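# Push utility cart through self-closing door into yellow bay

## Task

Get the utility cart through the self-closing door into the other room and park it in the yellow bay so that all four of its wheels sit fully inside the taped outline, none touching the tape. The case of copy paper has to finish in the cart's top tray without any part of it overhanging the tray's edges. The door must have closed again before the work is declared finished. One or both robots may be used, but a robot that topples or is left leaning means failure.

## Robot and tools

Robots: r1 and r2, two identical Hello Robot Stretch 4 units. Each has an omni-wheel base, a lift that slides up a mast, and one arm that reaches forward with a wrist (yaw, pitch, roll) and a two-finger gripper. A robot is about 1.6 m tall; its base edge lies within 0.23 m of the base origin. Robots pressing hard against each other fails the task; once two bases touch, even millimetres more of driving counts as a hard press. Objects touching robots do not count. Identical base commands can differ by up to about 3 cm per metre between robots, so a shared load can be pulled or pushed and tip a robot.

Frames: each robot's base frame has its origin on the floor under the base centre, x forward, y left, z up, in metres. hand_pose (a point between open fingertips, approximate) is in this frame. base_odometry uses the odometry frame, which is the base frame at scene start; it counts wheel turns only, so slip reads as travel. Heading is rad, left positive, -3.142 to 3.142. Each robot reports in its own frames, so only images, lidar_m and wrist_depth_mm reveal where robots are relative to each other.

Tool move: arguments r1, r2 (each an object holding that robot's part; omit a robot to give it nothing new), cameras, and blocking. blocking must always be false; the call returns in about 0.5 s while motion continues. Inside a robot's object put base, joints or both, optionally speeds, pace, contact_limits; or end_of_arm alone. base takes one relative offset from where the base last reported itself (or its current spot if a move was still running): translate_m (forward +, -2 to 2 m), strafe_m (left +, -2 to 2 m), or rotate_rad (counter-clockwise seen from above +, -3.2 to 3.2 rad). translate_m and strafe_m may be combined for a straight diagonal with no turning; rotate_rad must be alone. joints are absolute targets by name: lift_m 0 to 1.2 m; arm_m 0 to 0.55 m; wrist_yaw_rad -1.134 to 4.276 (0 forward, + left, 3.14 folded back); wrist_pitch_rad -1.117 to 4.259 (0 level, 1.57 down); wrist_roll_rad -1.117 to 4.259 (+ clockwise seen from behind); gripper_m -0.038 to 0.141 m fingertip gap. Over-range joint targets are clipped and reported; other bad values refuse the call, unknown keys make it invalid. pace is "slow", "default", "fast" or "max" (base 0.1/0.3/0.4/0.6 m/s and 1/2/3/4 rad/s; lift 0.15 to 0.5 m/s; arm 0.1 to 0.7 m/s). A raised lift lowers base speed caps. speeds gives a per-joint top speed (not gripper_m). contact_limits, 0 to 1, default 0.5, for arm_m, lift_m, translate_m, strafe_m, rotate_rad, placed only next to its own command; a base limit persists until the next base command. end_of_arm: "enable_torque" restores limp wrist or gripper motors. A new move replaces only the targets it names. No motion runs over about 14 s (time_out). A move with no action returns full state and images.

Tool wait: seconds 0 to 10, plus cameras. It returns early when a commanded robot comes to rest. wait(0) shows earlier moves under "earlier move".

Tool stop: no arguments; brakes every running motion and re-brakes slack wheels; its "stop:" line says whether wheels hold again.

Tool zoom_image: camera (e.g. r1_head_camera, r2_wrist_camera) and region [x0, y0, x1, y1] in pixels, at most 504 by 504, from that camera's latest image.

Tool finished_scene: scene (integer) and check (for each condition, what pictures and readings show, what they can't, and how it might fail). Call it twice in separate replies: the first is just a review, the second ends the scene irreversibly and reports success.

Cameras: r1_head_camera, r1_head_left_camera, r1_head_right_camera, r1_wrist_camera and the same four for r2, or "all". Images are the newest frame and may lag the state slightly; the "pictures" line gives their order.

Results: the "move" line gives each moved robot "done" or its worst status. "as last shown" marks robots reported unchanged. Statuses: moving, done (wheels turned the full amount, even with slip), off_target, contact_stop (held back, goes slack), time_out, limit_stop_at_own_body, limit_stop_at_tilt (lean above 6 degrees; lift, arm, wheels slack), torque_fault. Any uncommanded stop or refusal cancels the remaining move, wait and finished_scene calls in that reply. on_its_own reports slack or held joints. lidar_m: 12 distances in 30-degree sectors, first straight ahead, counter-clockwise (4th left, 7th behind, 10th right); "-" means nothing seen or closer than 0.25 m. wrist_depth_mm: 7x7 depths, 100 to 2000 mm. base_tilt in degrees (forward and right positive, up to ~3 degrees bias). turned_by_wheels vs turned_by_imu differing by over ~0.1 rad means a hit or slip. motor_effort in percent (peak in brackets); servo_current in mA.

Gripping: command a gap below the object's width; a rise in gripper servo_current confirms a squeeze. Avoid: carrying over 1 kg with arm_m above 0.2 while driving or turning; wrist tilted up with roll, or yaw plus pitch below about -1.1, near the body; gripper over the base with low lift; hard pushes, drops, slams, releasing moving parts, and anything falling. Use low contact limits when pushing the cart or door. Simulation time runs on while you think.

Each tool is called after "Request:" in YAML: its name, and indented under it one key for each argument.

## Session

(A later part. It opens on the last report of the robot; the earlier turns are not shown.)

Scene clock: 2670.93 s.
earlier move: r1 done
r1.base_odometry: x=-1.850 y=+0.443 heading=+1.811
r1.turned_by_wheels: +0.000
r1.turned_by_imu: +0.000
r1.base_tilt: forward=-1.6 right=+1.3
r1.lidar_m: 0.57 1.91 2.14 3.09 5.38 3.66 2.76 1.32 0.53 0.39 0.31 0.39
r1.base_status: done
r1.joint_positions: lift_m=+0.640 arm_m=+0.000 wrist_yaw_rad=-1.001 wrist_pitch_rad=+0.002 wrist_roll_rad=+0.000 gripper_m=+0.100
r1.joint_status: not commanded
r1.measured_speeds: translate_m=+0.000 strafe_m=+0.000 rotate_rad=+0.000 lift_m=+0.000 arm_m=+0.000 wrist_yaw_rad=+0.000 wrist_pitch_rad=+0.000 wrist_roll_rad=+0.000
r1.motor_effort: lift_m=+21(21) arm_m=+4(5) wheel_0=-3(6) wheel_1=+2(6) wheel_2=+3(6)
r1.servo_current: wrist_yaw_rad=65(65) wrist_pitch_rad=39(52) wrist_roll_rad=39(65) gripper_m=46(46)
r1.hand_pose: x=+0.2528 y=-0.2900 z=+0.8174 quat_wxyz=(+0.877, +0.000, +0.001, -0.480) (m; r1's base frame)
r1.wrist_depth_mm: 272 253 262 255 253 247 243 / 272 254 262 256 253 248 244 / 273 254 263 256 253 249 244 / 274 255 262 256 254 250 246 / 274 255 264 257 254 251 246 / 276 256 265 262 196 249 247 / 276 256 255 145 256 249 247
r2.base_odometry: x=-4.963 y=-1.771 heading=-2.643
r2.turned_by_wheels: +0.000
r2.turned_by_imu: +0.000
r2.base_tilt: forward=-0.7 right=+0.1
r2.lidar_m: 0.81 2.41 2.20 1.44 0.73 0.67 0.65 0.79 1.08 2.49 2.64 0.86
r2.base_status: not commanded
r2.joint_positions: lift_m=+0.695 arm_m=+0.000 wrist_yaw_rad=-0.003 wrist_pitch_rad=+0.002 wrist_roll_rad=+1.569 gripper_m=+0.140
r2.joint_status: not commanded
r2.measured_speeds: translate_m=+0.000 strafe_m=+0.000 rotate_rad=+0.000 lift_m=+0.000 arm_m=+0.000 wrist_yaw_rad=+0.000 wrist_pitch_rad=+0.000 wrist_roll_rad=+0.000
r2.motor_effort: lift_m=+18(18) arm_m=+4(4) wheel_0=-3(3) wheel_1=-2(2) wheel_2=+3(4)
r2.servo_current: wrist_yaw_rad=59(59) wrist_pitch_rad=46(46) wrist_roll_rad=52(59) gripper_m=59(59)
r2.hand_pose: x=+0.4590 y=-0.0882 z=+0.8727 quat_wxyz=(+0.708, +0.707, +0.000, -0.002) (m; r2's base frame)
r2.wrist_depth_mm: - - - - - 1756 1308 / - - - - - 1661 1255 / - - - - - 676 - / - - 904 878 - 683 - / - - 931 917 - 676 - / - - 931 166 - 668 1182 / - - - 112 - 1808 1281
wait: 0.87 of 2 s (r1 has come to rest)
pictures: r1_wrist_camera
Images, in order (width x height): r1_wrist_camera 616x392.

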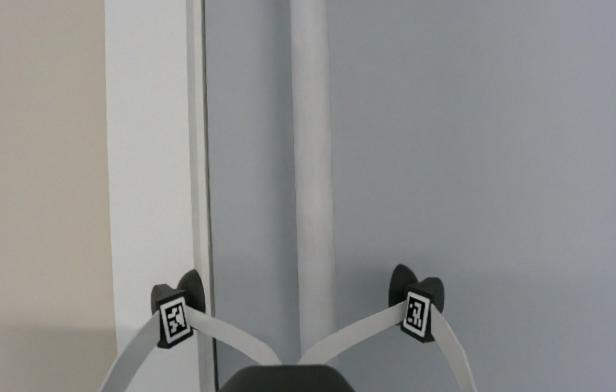

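Request:
move:
  blocking: false
  cameras: []
  r1: {"base": {"translate_m": -0.123, "strafe_m": 0.218}, "pace": "slow"}

Request:
wait:
  seconds: 5
  cameras: ["r1_wrist_camera"]

Scene clock: 2676.03 s.
move: r1 moving
r1.base_odometry: x=-1.859 y=+0.434 heading=+1.811
r1.turned_by_wheels: +0.000
r1.turned_by_imu: +0.000
r1.base_tilt: forward=-1.6 right=+1.2
r1.lidar_m: 0.59 1.99 2.17 3.08 5.37 3.67 2.75 1.38 0.55 0.41 0.34 0.41
r1.base_status: translate_m moving; strafe_m moving
r1.joint_positions: lift_m=+0.640 arm_m=+0.000 wrist_yaw_rad=-1.001 wrist_pitch_rad=+0.002 wrist_roll_rad=+0.000 gripper_m=+0.100
r1.joint_status: not commanded
r1.measured_speeds: translate_m=-0.025 strafe_m=+0.042 rotate_rad=-0.002 lift_m=+0.000 arm_m=+0.000 wrist_yaw_rad=+0.000 wrist_pitch_rad=+0.000 wrist_roll_rad=+0.000
r1.motor_effort: lift_m=+21(21) arm_m=+4(4) wheel_0=-5(8) wheel_1=+4(5) wheel_2=+5(6)
r1.servo_current: wrist_yaw_rad=65(65) wrist_pitch_rad=33(52) wrist_roll_rad=39(59) gripper_m=46(46)
r1.hand_pose: x=+0.2528 y=-0.2900 z=+0.8174 quat_wxyz=(+0.877, +0.000, +0.001, -0.480) (m; r1's base frame)
r1.wrist_depth_mm: 283 264 271 265 262 257 253 / 285 265 271 206 263 258 255 / 285 265 273 266 264 258 255 / 286 266 273 267 264 259 255 / 286 266 274 267 264 260 255 / 286 268 274 268 198 260 257 / 287 267 267 145 266 259 257
r2.base_odometry: x=-4.963 y=-1.771 heading=-2.643
r2.turned_by_wheels: +0.000
r2.turned_by_imu: +0.000
r2.base_tilt: forward=-0.7 right=+0.1
r2.lidar_m: 0.80 2.42 2.22 1.42 0.76 0.68 0.65 0.76 1.10 2.49 2.62 0.86
r2.base_status: not commanded
r2.joint_positions: lift_m=+0.695 arm_m=+0.000 wrist_yaw_rad=-0.003 wrist_pitch_rad=+0.002 wrist_roll_rad=+1.569 gripper_m=+0.140
r2.joint_status: not commanded
r2.measured_speeds: translate_m=+0.000 strafe_m=+0.000 rotate_rad=+0.000 lift_m=+0.000 arm_m=+0.000 wrist_yaw_rad=+0.000 wrist_pitch_rad=+0.000 wrist_roll_rad=+0.000
r2.motor_effort: lift_m=+18(18) arm_m=+4(4) wheel_0=-3(3) wheel_1=-2(2) wheel_2=+3(3)
r2.servo_current: wrist_yaw_rad=52(59) wrist_pitch_rad=39(46) wrist_roll_rad=33(59) gripper_m=52(59)
r2.hand_pose: x=+0.4590 y=-0.0882 z=+0.8727 quat_wxyz=(+0.708, +0.707, +0.000, -0.002) (m; r2's base frame)
r2.wrist_depth_mm: - - - - - 1708 1255 / - - - - - 1661 1205 / - - - - - 676 - / - - 904 891 - 676 - / - - 946 904 - 676 - / - - 946 167 - 668 1182 / - - - 112 - 1808 1255
pictures: none
No camera images: "cameras" was empty.

Scene clock: 2679.33 s.
earlier move: r1 done
r1.base_odometry: x=-2.033 y=+0.272 heading=+1.811
r1.turned_by_wheels: +0.000
r1.turned_by_imu: +0.001
r1.base_tilt: forward=-1.6 right=+1.3
r1.lidar_m: 0.99 2.06 2.15 3.07 5.13 3.67 2.73 2.20 0.90 0.62 0.58 0.64
r1.base_status: done
r1.joint_positions: lift_m=+0.640 arm_m=+0.000 wrist_yaw_rad=-1.001 wrist_pitch_rad=+0.002 wrist_roll_rad=+0.000 gripper_m=+0.100
r1.joint_status: not commanded
r1.measured_speeds: translate_m=+0.000 strafe_m=+0.000 rotate_rad=+0.000 lift_m=+0.000 arm_m=+0.000 wrist_yaw_rad=+0.000 wrist_pitch_rad=+0.000 wrist_roll_rad=+0.000
r1.motor_effort: lift_m=+21(21) arm_m=+4(4) wheel_0=-5(9) wheel_1=+3(6) wheel_2=+2(6)
r1.servo_current: wrist_yaw_rad=46(72) wrist_pitch_rad=39(52) wrist_roll_rad=46(72) gripper_m=46(52)
r1.hand_pose: x=+0.2528 y=-0.2900 z=+0.8174 quat_wxyz=(+0.877, +0.000, +0.001, -0.480) (m; r1's base frame)
r1.wrist_depth_mm: - - 504 504 496 488 477 / - - 508 508 500 488 477 / - - 508 512 500 492 480 / - - 504 508 500 492 480 / - - 508 517 500 492 488 / - - 199 512 200 492 488 / - - 190 152 504 496 484
r2.base_odometry: x=-4.963 y=-1.771 heading=-2.643
r2.turned_by_wheels: +0.000
r2.turned_by_imu: +0.000
r2.base_tilt: forward=-0.7 right=+0.1
r2.lidar_m: 0.80 2.42 2.19 1.44 0.72 0.67 0.66 0.76 1.13 2.45 2.64 0.86
r2.base_status: not commanded
r2.joint_positions: lift_m=+0.695 arm_m=+0.000 wrist_yaw_rad=-0.003 wrist_pitch_rad=+0.002 wrist_roll_rad=+1.569 gripper_m=+0.140
r2.joint_status: not commanded
r2.measured_speeds: translate_m=+0.000 strafe_m=+0.000 rotate_rad=+0.000 lift_m=+0.000 arm_m=+0.000 wrist_yaw_rad=+0.000 wrist_pitch_rad=+0.000 wrist_roll_rad=+0.000
r2.motor_effort: lift_m=+18(18) arm_m=+4(4) wheel_0=-3(4) wheel_1=-2(2) wheel_2=+3(3)
r2.servo_current: wrist_yaw_rad=46(65) wrist_pitch_rad=46(46) wrist_roll_rad=39(65) gripper_m=46(59)
r2.hand_pose: x=+0.4590 y=-0.0882 z=+0.8727 quat_wxyz=(+0.708, +0.707, +0.000, -0.002) (m; r2's base frame)
r2.wrist_depth_mm: - - - - - 1808 1281 / - - - - - 1661 1229 / - - - - - 683 - / - - 891 891 - 676 - / - - 931 917 - 676 - / - - 931 166 - 676 1205 / - - - 112 - 1808 1205
wait: 3.30 of 5 s (r1 has come to rest)
pictures: r1_wrist_camera
Images, in order (width x height): r1_wrist_camera 616x392.

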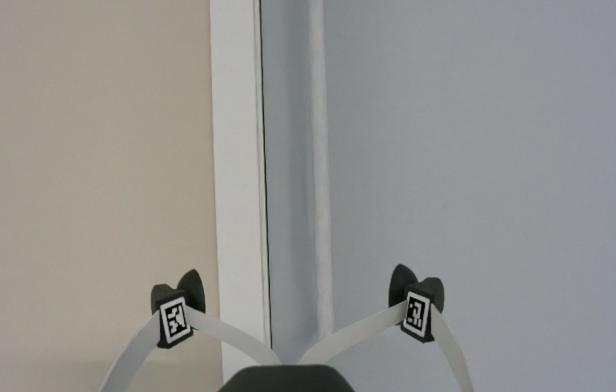

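Request:
wait:
  seconds: 0
  cameras: ["r1_head_right_camera", "r2_head_camera", "r1_wrist_camera"]

Scene clock: 2695.63 s.
r1.base_odometry: x=-2.033 y=+0.272 heading=+1.811
r1.turned_by_wheels: +0.000
r1.turned_by_imu: +0.000
r1.base_tilt: forward=-1.6 right=+1.3
r1.lidar_m: 0.96 2.05 2.17 3.11 5.12 3.65 2.77 2.15 0.88 0.64 0.58 0.66
r1.base_status: done
r1.joint_positions: lift_m=+0.640 arm_m=+0.000 wrist_yaw_rad=-1.001 wrist_pitch_rad=+0.002 wrist_roll_rad=+0.000 gripper_m=+0.100
r1.joint_status: not commanded
r1.measured_speeds: translate_m=+0.000 strafe_m=+0.000 rotate_rad=+0.000 lift_m=+0.000 arm_m=+0.000 wrist_yaw_rad=+0.000 wrist_pitch_rad=+0.000 wrist_roll_rad=+0.000
r1.motor_effort: lift_m=+21(21) arm_m=+4(4) wheel_0=-4(9) wheel_1=+3(6) wheel_2=+2(6)
r1.servo_current: wrist_yaw_rad=46(72) wrist_pitch_rad=46(52) wrist_roll_rad=59(72) gripper_m=39(52)
r1.hand_pose: x=+0.2528 y=-0.2900 z=+0.8174 quat_wxyz=(+0.877, +0.000, +0.001, -0.480) (m; r1's base frame)
r1.wrist_depth_mm: - - 500 504 496 488 477 / - - 512 508 496 492 480 / - - 504 508 500 488 484 / - - 508 508 500 492 480 / - - 508 512 504 492 484 / - - 198 512 199 492 484 / - - 190 152 500 496 484
r2.base_odometry: x=-4.963 y=-1.771 heading=-2.643
r2.turned_by_wheels: +0.000
r2.turned_by_imu: +0.000
r2.base_tilt: forward=-0.7 right=+0.0
r2.lidar_m: 0.79 2.38 2.20 1.45 0.73 0.67 0.67 0.79 1.13 2.48 2.62 0.86
r2.base_status: not commanded
r2.joint_positions: lift_m=+0.695 arm_m=+0.000 wrist_yaw_rad=-0.003 wrist_pitch_rad=+0.002 wrist_roll_rad=+1.569 gripper_m=+0.140
r2.joint_status: not commanded
r2.measured_speeds: translate_m=+0.000 strafe_m=+0.000 rotate_rad=+0.000 lift_m=+0.000 arm_m=+0.000 wrist_yaw_rad=+0.000 wrist_pitch_rad=+0.000 wrist_roll_rad=+0.000
r2.motor_effort: lift_m=+18(18) arm_m=+4(4) wheel_0=-3(4) wheel_1=-2(2) wheel_2=+3(3)
r2.servo_current: wrist_yaw_rad=46(65) wrist_pitch_rad=39(46) wrist_roll_rad=46(65) gripper_m=46(59)
r2.hand_pose: x=+0.4590 y=-0.0882 z=+0.8727 quat_wxyz=(+0.708, +0.707, +0.000, -0.002) (m; r2's base frame)
r2.wrist_depth_mm: - - - - - 1708 1281 / - - - - - 1708 1229 / - - - - - 683 - / - - 878 891 - 683 - / - - 946 904 - 683 - / - - 946 166 - 668 1182 / - - - 112 - 1863 1229
pictures: r1_head_right_camera, r1_wrist_camera, r2_head_camera
Images, in order (width x height): r1_head_right_camera 420x672, r1_wrist_camera 616x392, r2_head_camera 420x560.

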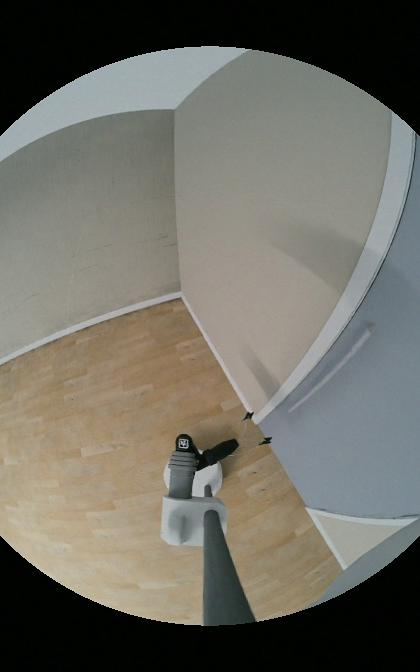

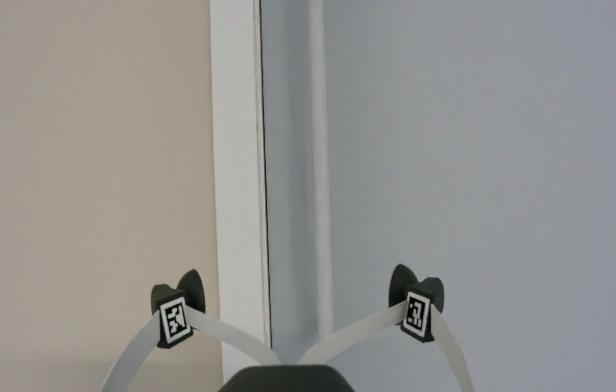

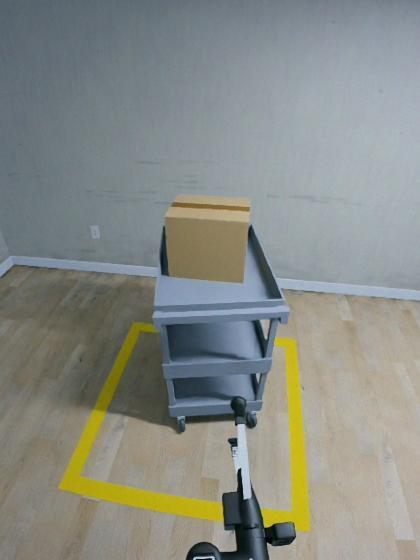

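Request:
move:
  blocking: false
  cameras: []
  r2: {"base": {"strafe_m": -0.7}, "contact_limits": {"strafe_m": 0.2}}

Request:
wait:
  seconds: 5
  cameras: ["r2_head_camera"]

Scene clock: 2774.23 s.
move: r2 moving
r1.base_odometry: x=-2.033 y=+0.272 heading=+1.811
r1.turned_by_wheels: +0.000
r1.turned_by_imu: +0.000
r1.base_tilt: forward=-1.6 right=+1.3
r1.lidar_m: 0.94 2.07 2.18 3.10 5.13 3.68 2.73 2.16 0.89 0.65 0.59 0.67
r1.base_status: not commanded
r1.joint_positions: lift_m=+0.640 arm_m=+0.000 wrist_yaw_rad=-1.001 wrist_pitch_rad=+0.002 wrist_roll_rad=+0.000 gripper_m=+0.100
r1.joint_status: not commanded
r1.measured_speeds: translate_m=+0.000 strafe_m=+0.000 rotate_rad=+0.000 lift_m=+0.000 arm_m=+0.000 wrist_yaw_rad=+0.000 wrist_pitch_rad=+0.000 wrist_roll_rad=+0.000
r1.motor_effort: lift_m=+21(21) arm_m=+4(4) wheel_0=-5(5) wheel_1=+3(4) wheel_2=+2(3)
r1.servo_current: wrist_yaw_rad=52(72) wrist_pitch_rad=33(46) wrist_roll_rad=52(65) gripper_m=39(46)
r1.hand_pose: x=+0.2528 y=-0.2900 z=+0.8174 quat_wxyz=(+0.877, +0.000, +0.001, -0.480) (m; r1's base frame)
r1.wrist_depth_mm: - - 500 504 496 488 477 / - - 512 508 496 488 484 / - - 504 508 500 488 480 / - - 508 508 500 488 480 / - - 504 512 500 488 484 / - - 199 508 199 492 488 / - - 190 151 504 496 484
r2.base_odometry: x=-4.980 y=-1.739 heading=-2.643
r2.turned_by_wheels: +0.000
r2.turned_by_imu: +0.001
r2.base_tilt: forward=-0.7 right=+0.1
r2.lidar_m: 0.80 2.39 2.24 1.49 0.75 0.69 0.69 0.79 1.11 2.46 2.63 0.86
r2.base_status: strafe_m moving
r2.joint_positions: lift_m=+0.695 arm_m=+0.000 wrist_yaw_rad=-0.003 wrist_pitch_rad=+0.002 wrist_roll_rad=+1.569 gripper_m=+0.140
r2.joint_status: not commanded
r2.measured_speeds: translate_m=-0.001 strafe_m=-0.141 rotate_rad=+0.005 lift_m=+0.000 arm_m=+0.000 wrist_yaw_rad=+0.000 wrist_pitch_rad=+0.000 wrist_roll_rad=+0.000
r2.motor_effort: lift_m=+18(18) arm_m=+4(4) wheel_0=+11(13) wheel_1=-10(11) wheel_2=+0(3)
r2.servo_current: wrist_yaw_rad=39(59) wrist_pitch_rad=39(46) wrist_roll_rad=46(59) gripper_m=52(59)
r2.contact_limits: strafe_m 0.2
r2.hand_pose: x=+0.4590 y=-0.0882 z=+0.8727 quat_wxyz=(+0.708, +0.707, +0.000, -0.002) (m; r2's base frame)
r2.wrist_depth_mm: - - - - - 1808 1229 / - - - - - 1863 1229 / - - - - - 676 - / - - 878 878 - 683 - / - - 931 917 - 668 - / - - 931 676 - 668 1281 / - - - 112 - 1708 1182
pictures: none
No camera images: "cameras" was empty.

Scene clock: 2777.40 s.
earlier move: r2 done
r1.base_odometry: x=-2.033 y=+0.272 heading=+1.811
r1.turned_by_wheels: +0.000
r1.turned_by_imu: +0.000
r1.base_tilt: forward=-1.6 right=+1.3
r1.lidar_m: 0.95 2.03 2.17 3.09 5.13 3.68 2.74 2.17 0.87 0.65 0.57 0.65
r1.base_status: not commanded
r1.joint_positions: lift_m=+0.640 arm_m=+0.000 wrist_yaw_rad=-1.001 wrist_pitch_rad=+0.002 wrist_roll_rad=+0.000 gripper_m=+0.100
r1.joint_status: not commanded
r1.measured_speeds: translate_m=+0.000 strafe_m=+0.000 rotate_rad=+0.000 lift_m=+0.000 arm_m=+0.000 wrist_yaw_rad=+0.000 wrist_pitch_rad=+0.000 wrist_roll_rad=+0.000
r1.motor_effort: lift_m=+21(21) arm_m=+4(4) wheel_0=-5(5) wheel_1=+4(4) wheel_2=+3(3)
r1.servo_current: wrist_yaw_rad=52(72) wrist_pitch_rad=39(46) wrist_roll_rad=52(72) gripper_m=46(52)
r1.hand_pose: x=+0.2528 y=-0.2900 z=+0.8174 quat_wxyz=(+0.877, +0.000, +0.001, -0.480) (m; r1's base frame)
r1.wrist_depth_mm: - - 504 500 496 488 480 / - - 512 504 496 488 480 / - - 508 508 500 488 480 / - - 508 508 500 492 484 / - - 508 512 504 492 484 / - - 198 512 199 492 484 / - - 190 152 500 496 488
r2.base_odometry: x=-5.298 y=-1.156 heading=-2.643
r2.turned_by_wheels: +0.000
r2.turned_by_imu: +0.000
r2.base_tilt: forward=-0.7 right=+0.1
r2.lidar_m: 2.02 0.92 1.18 1.75 1.00 0.74 0.72 0.82 1.34 1.80 2.00 2.03
r2.base_status: done
r2.joint_positions: lift_m=+0.695 arm_m=+0.000 wrist_yaw_rad=-0.003 wrist_pitch_rad=+0.002 wrist_roll_rad=+1.569 gripper_m=+0.140
r2.joint_status: not commanded
r2.measured_speeds: translate_m=+0.000 strafe_m=+0.000 rotate_rad=+0.000 lift_m=+0.000 arm_m=+0.000 wrist_yaw_rad=+0.000 wrist_pitch_rad=+0.000 wrist_roll_rad=+0.000
r2.motor_effort: lift_m=+18(18) arm_m=+4(4) wheel_0=+3(13) wheel_1=-2(13) wheel_2=+0(3)
r2.servo_current: wrist_yaw_rad=46(59) wrist_pitch_rad=39(52) wrist_roll_rad=46(59) gripper_m=52(59)
r2.contact_limits: strafe_m 0.2
r2.hand_pose: x=+0.4590 y=-0.0882 z=+0.8727 quat_wxyz=(+0.708, +0.707, +0.000, -0.002) (m; r2's base frame)
r2.wrist_depth_mm: - - - - - 1618 1255 / - - - - - 1708 1229 / - - - - - 1756 1255 / - - - - - 1863 1255 / - - - - - 1756 1255 / - 200 187 159 - 1499 1229 / - - - 112 - 1808 1182
wait: 3.17 of 5 s (r2 has come to rest)
pictures: r2_head_camera
Images, in order (width x height): r2_head_camera 420x560.

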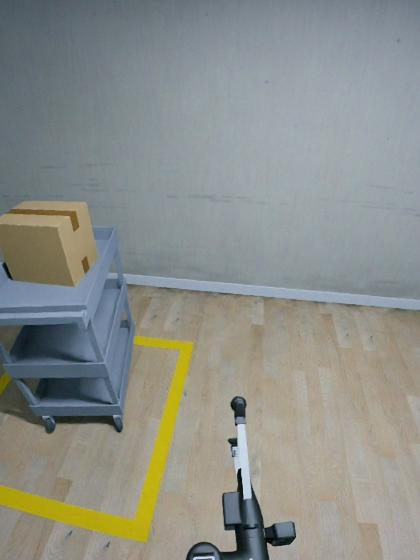

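Request:
zoom_image:
  camera: "r2_head_camera"
  region: [60, 270, 210, 440]

Scaled by 2.965 from the camera's 420x560 image, which has a finer 1200x1600 frame.

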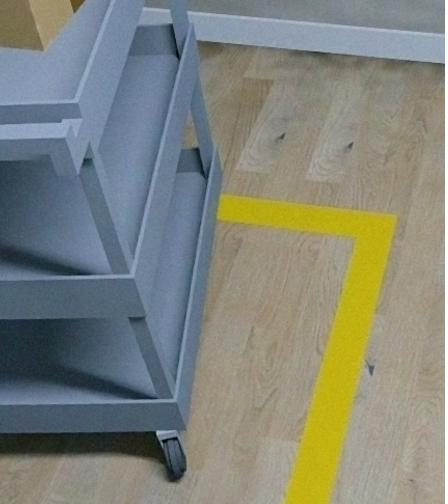

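Request:
zoom_image:
  camera: "r2_head_camera"
  region: [105, 305, 165, 365]

Scaled by 8.400 from the camera's 420x560 image, which has a finer 1200x1600 frame.

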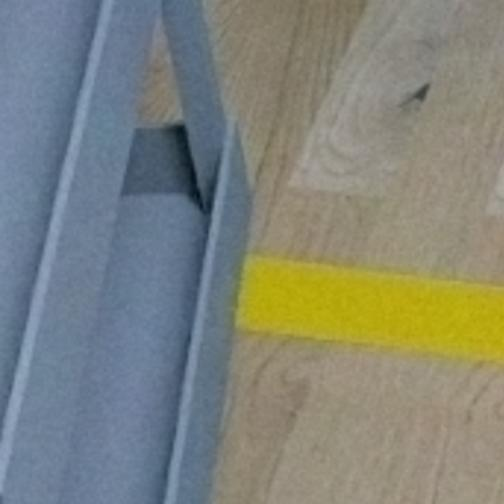

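Request:
finished_scene:
  scene: 2
  check: "Bay: r2's pictures show both near wheels well inside the tape. The far wheels are hidden under the bottom shelf. From the shelf's far corner I estimate they are inside the far tape, perhaps by only 4-9 cm; no picture shows it directly. Left and right margins look like 0.15 m or more. Box: it stands upright on the top tray floor, inside the rim in both views; its far face is not seen directly. Door: r1's wrist picture shows the leaf flush, slightly behind the casing, with only the normal seam, unchanged after r1 let go and backed off; a gap of about a degree might be missed. Robots: both at rest, upright, clear of the cart and the door."

This call ended nothing. Check each condition that your pictures could not show: look closer or test it, and mend what is not met. Then call finished_scene again.

Request:
finished_scene:
  scene: 2
  check: "Same pictures as before, nothing moved since: near wheels seen inside the tape; far wheels not seen, estimated inside by about 4-9 cm from the shelf corner and the far tape line; box stands upright within the tray rim; door leaf flush with casing with only the normal seam; robots upright, at rest and clear of cart and door. The far wheel margin is the least certain point."

The scene is finished: the task was done.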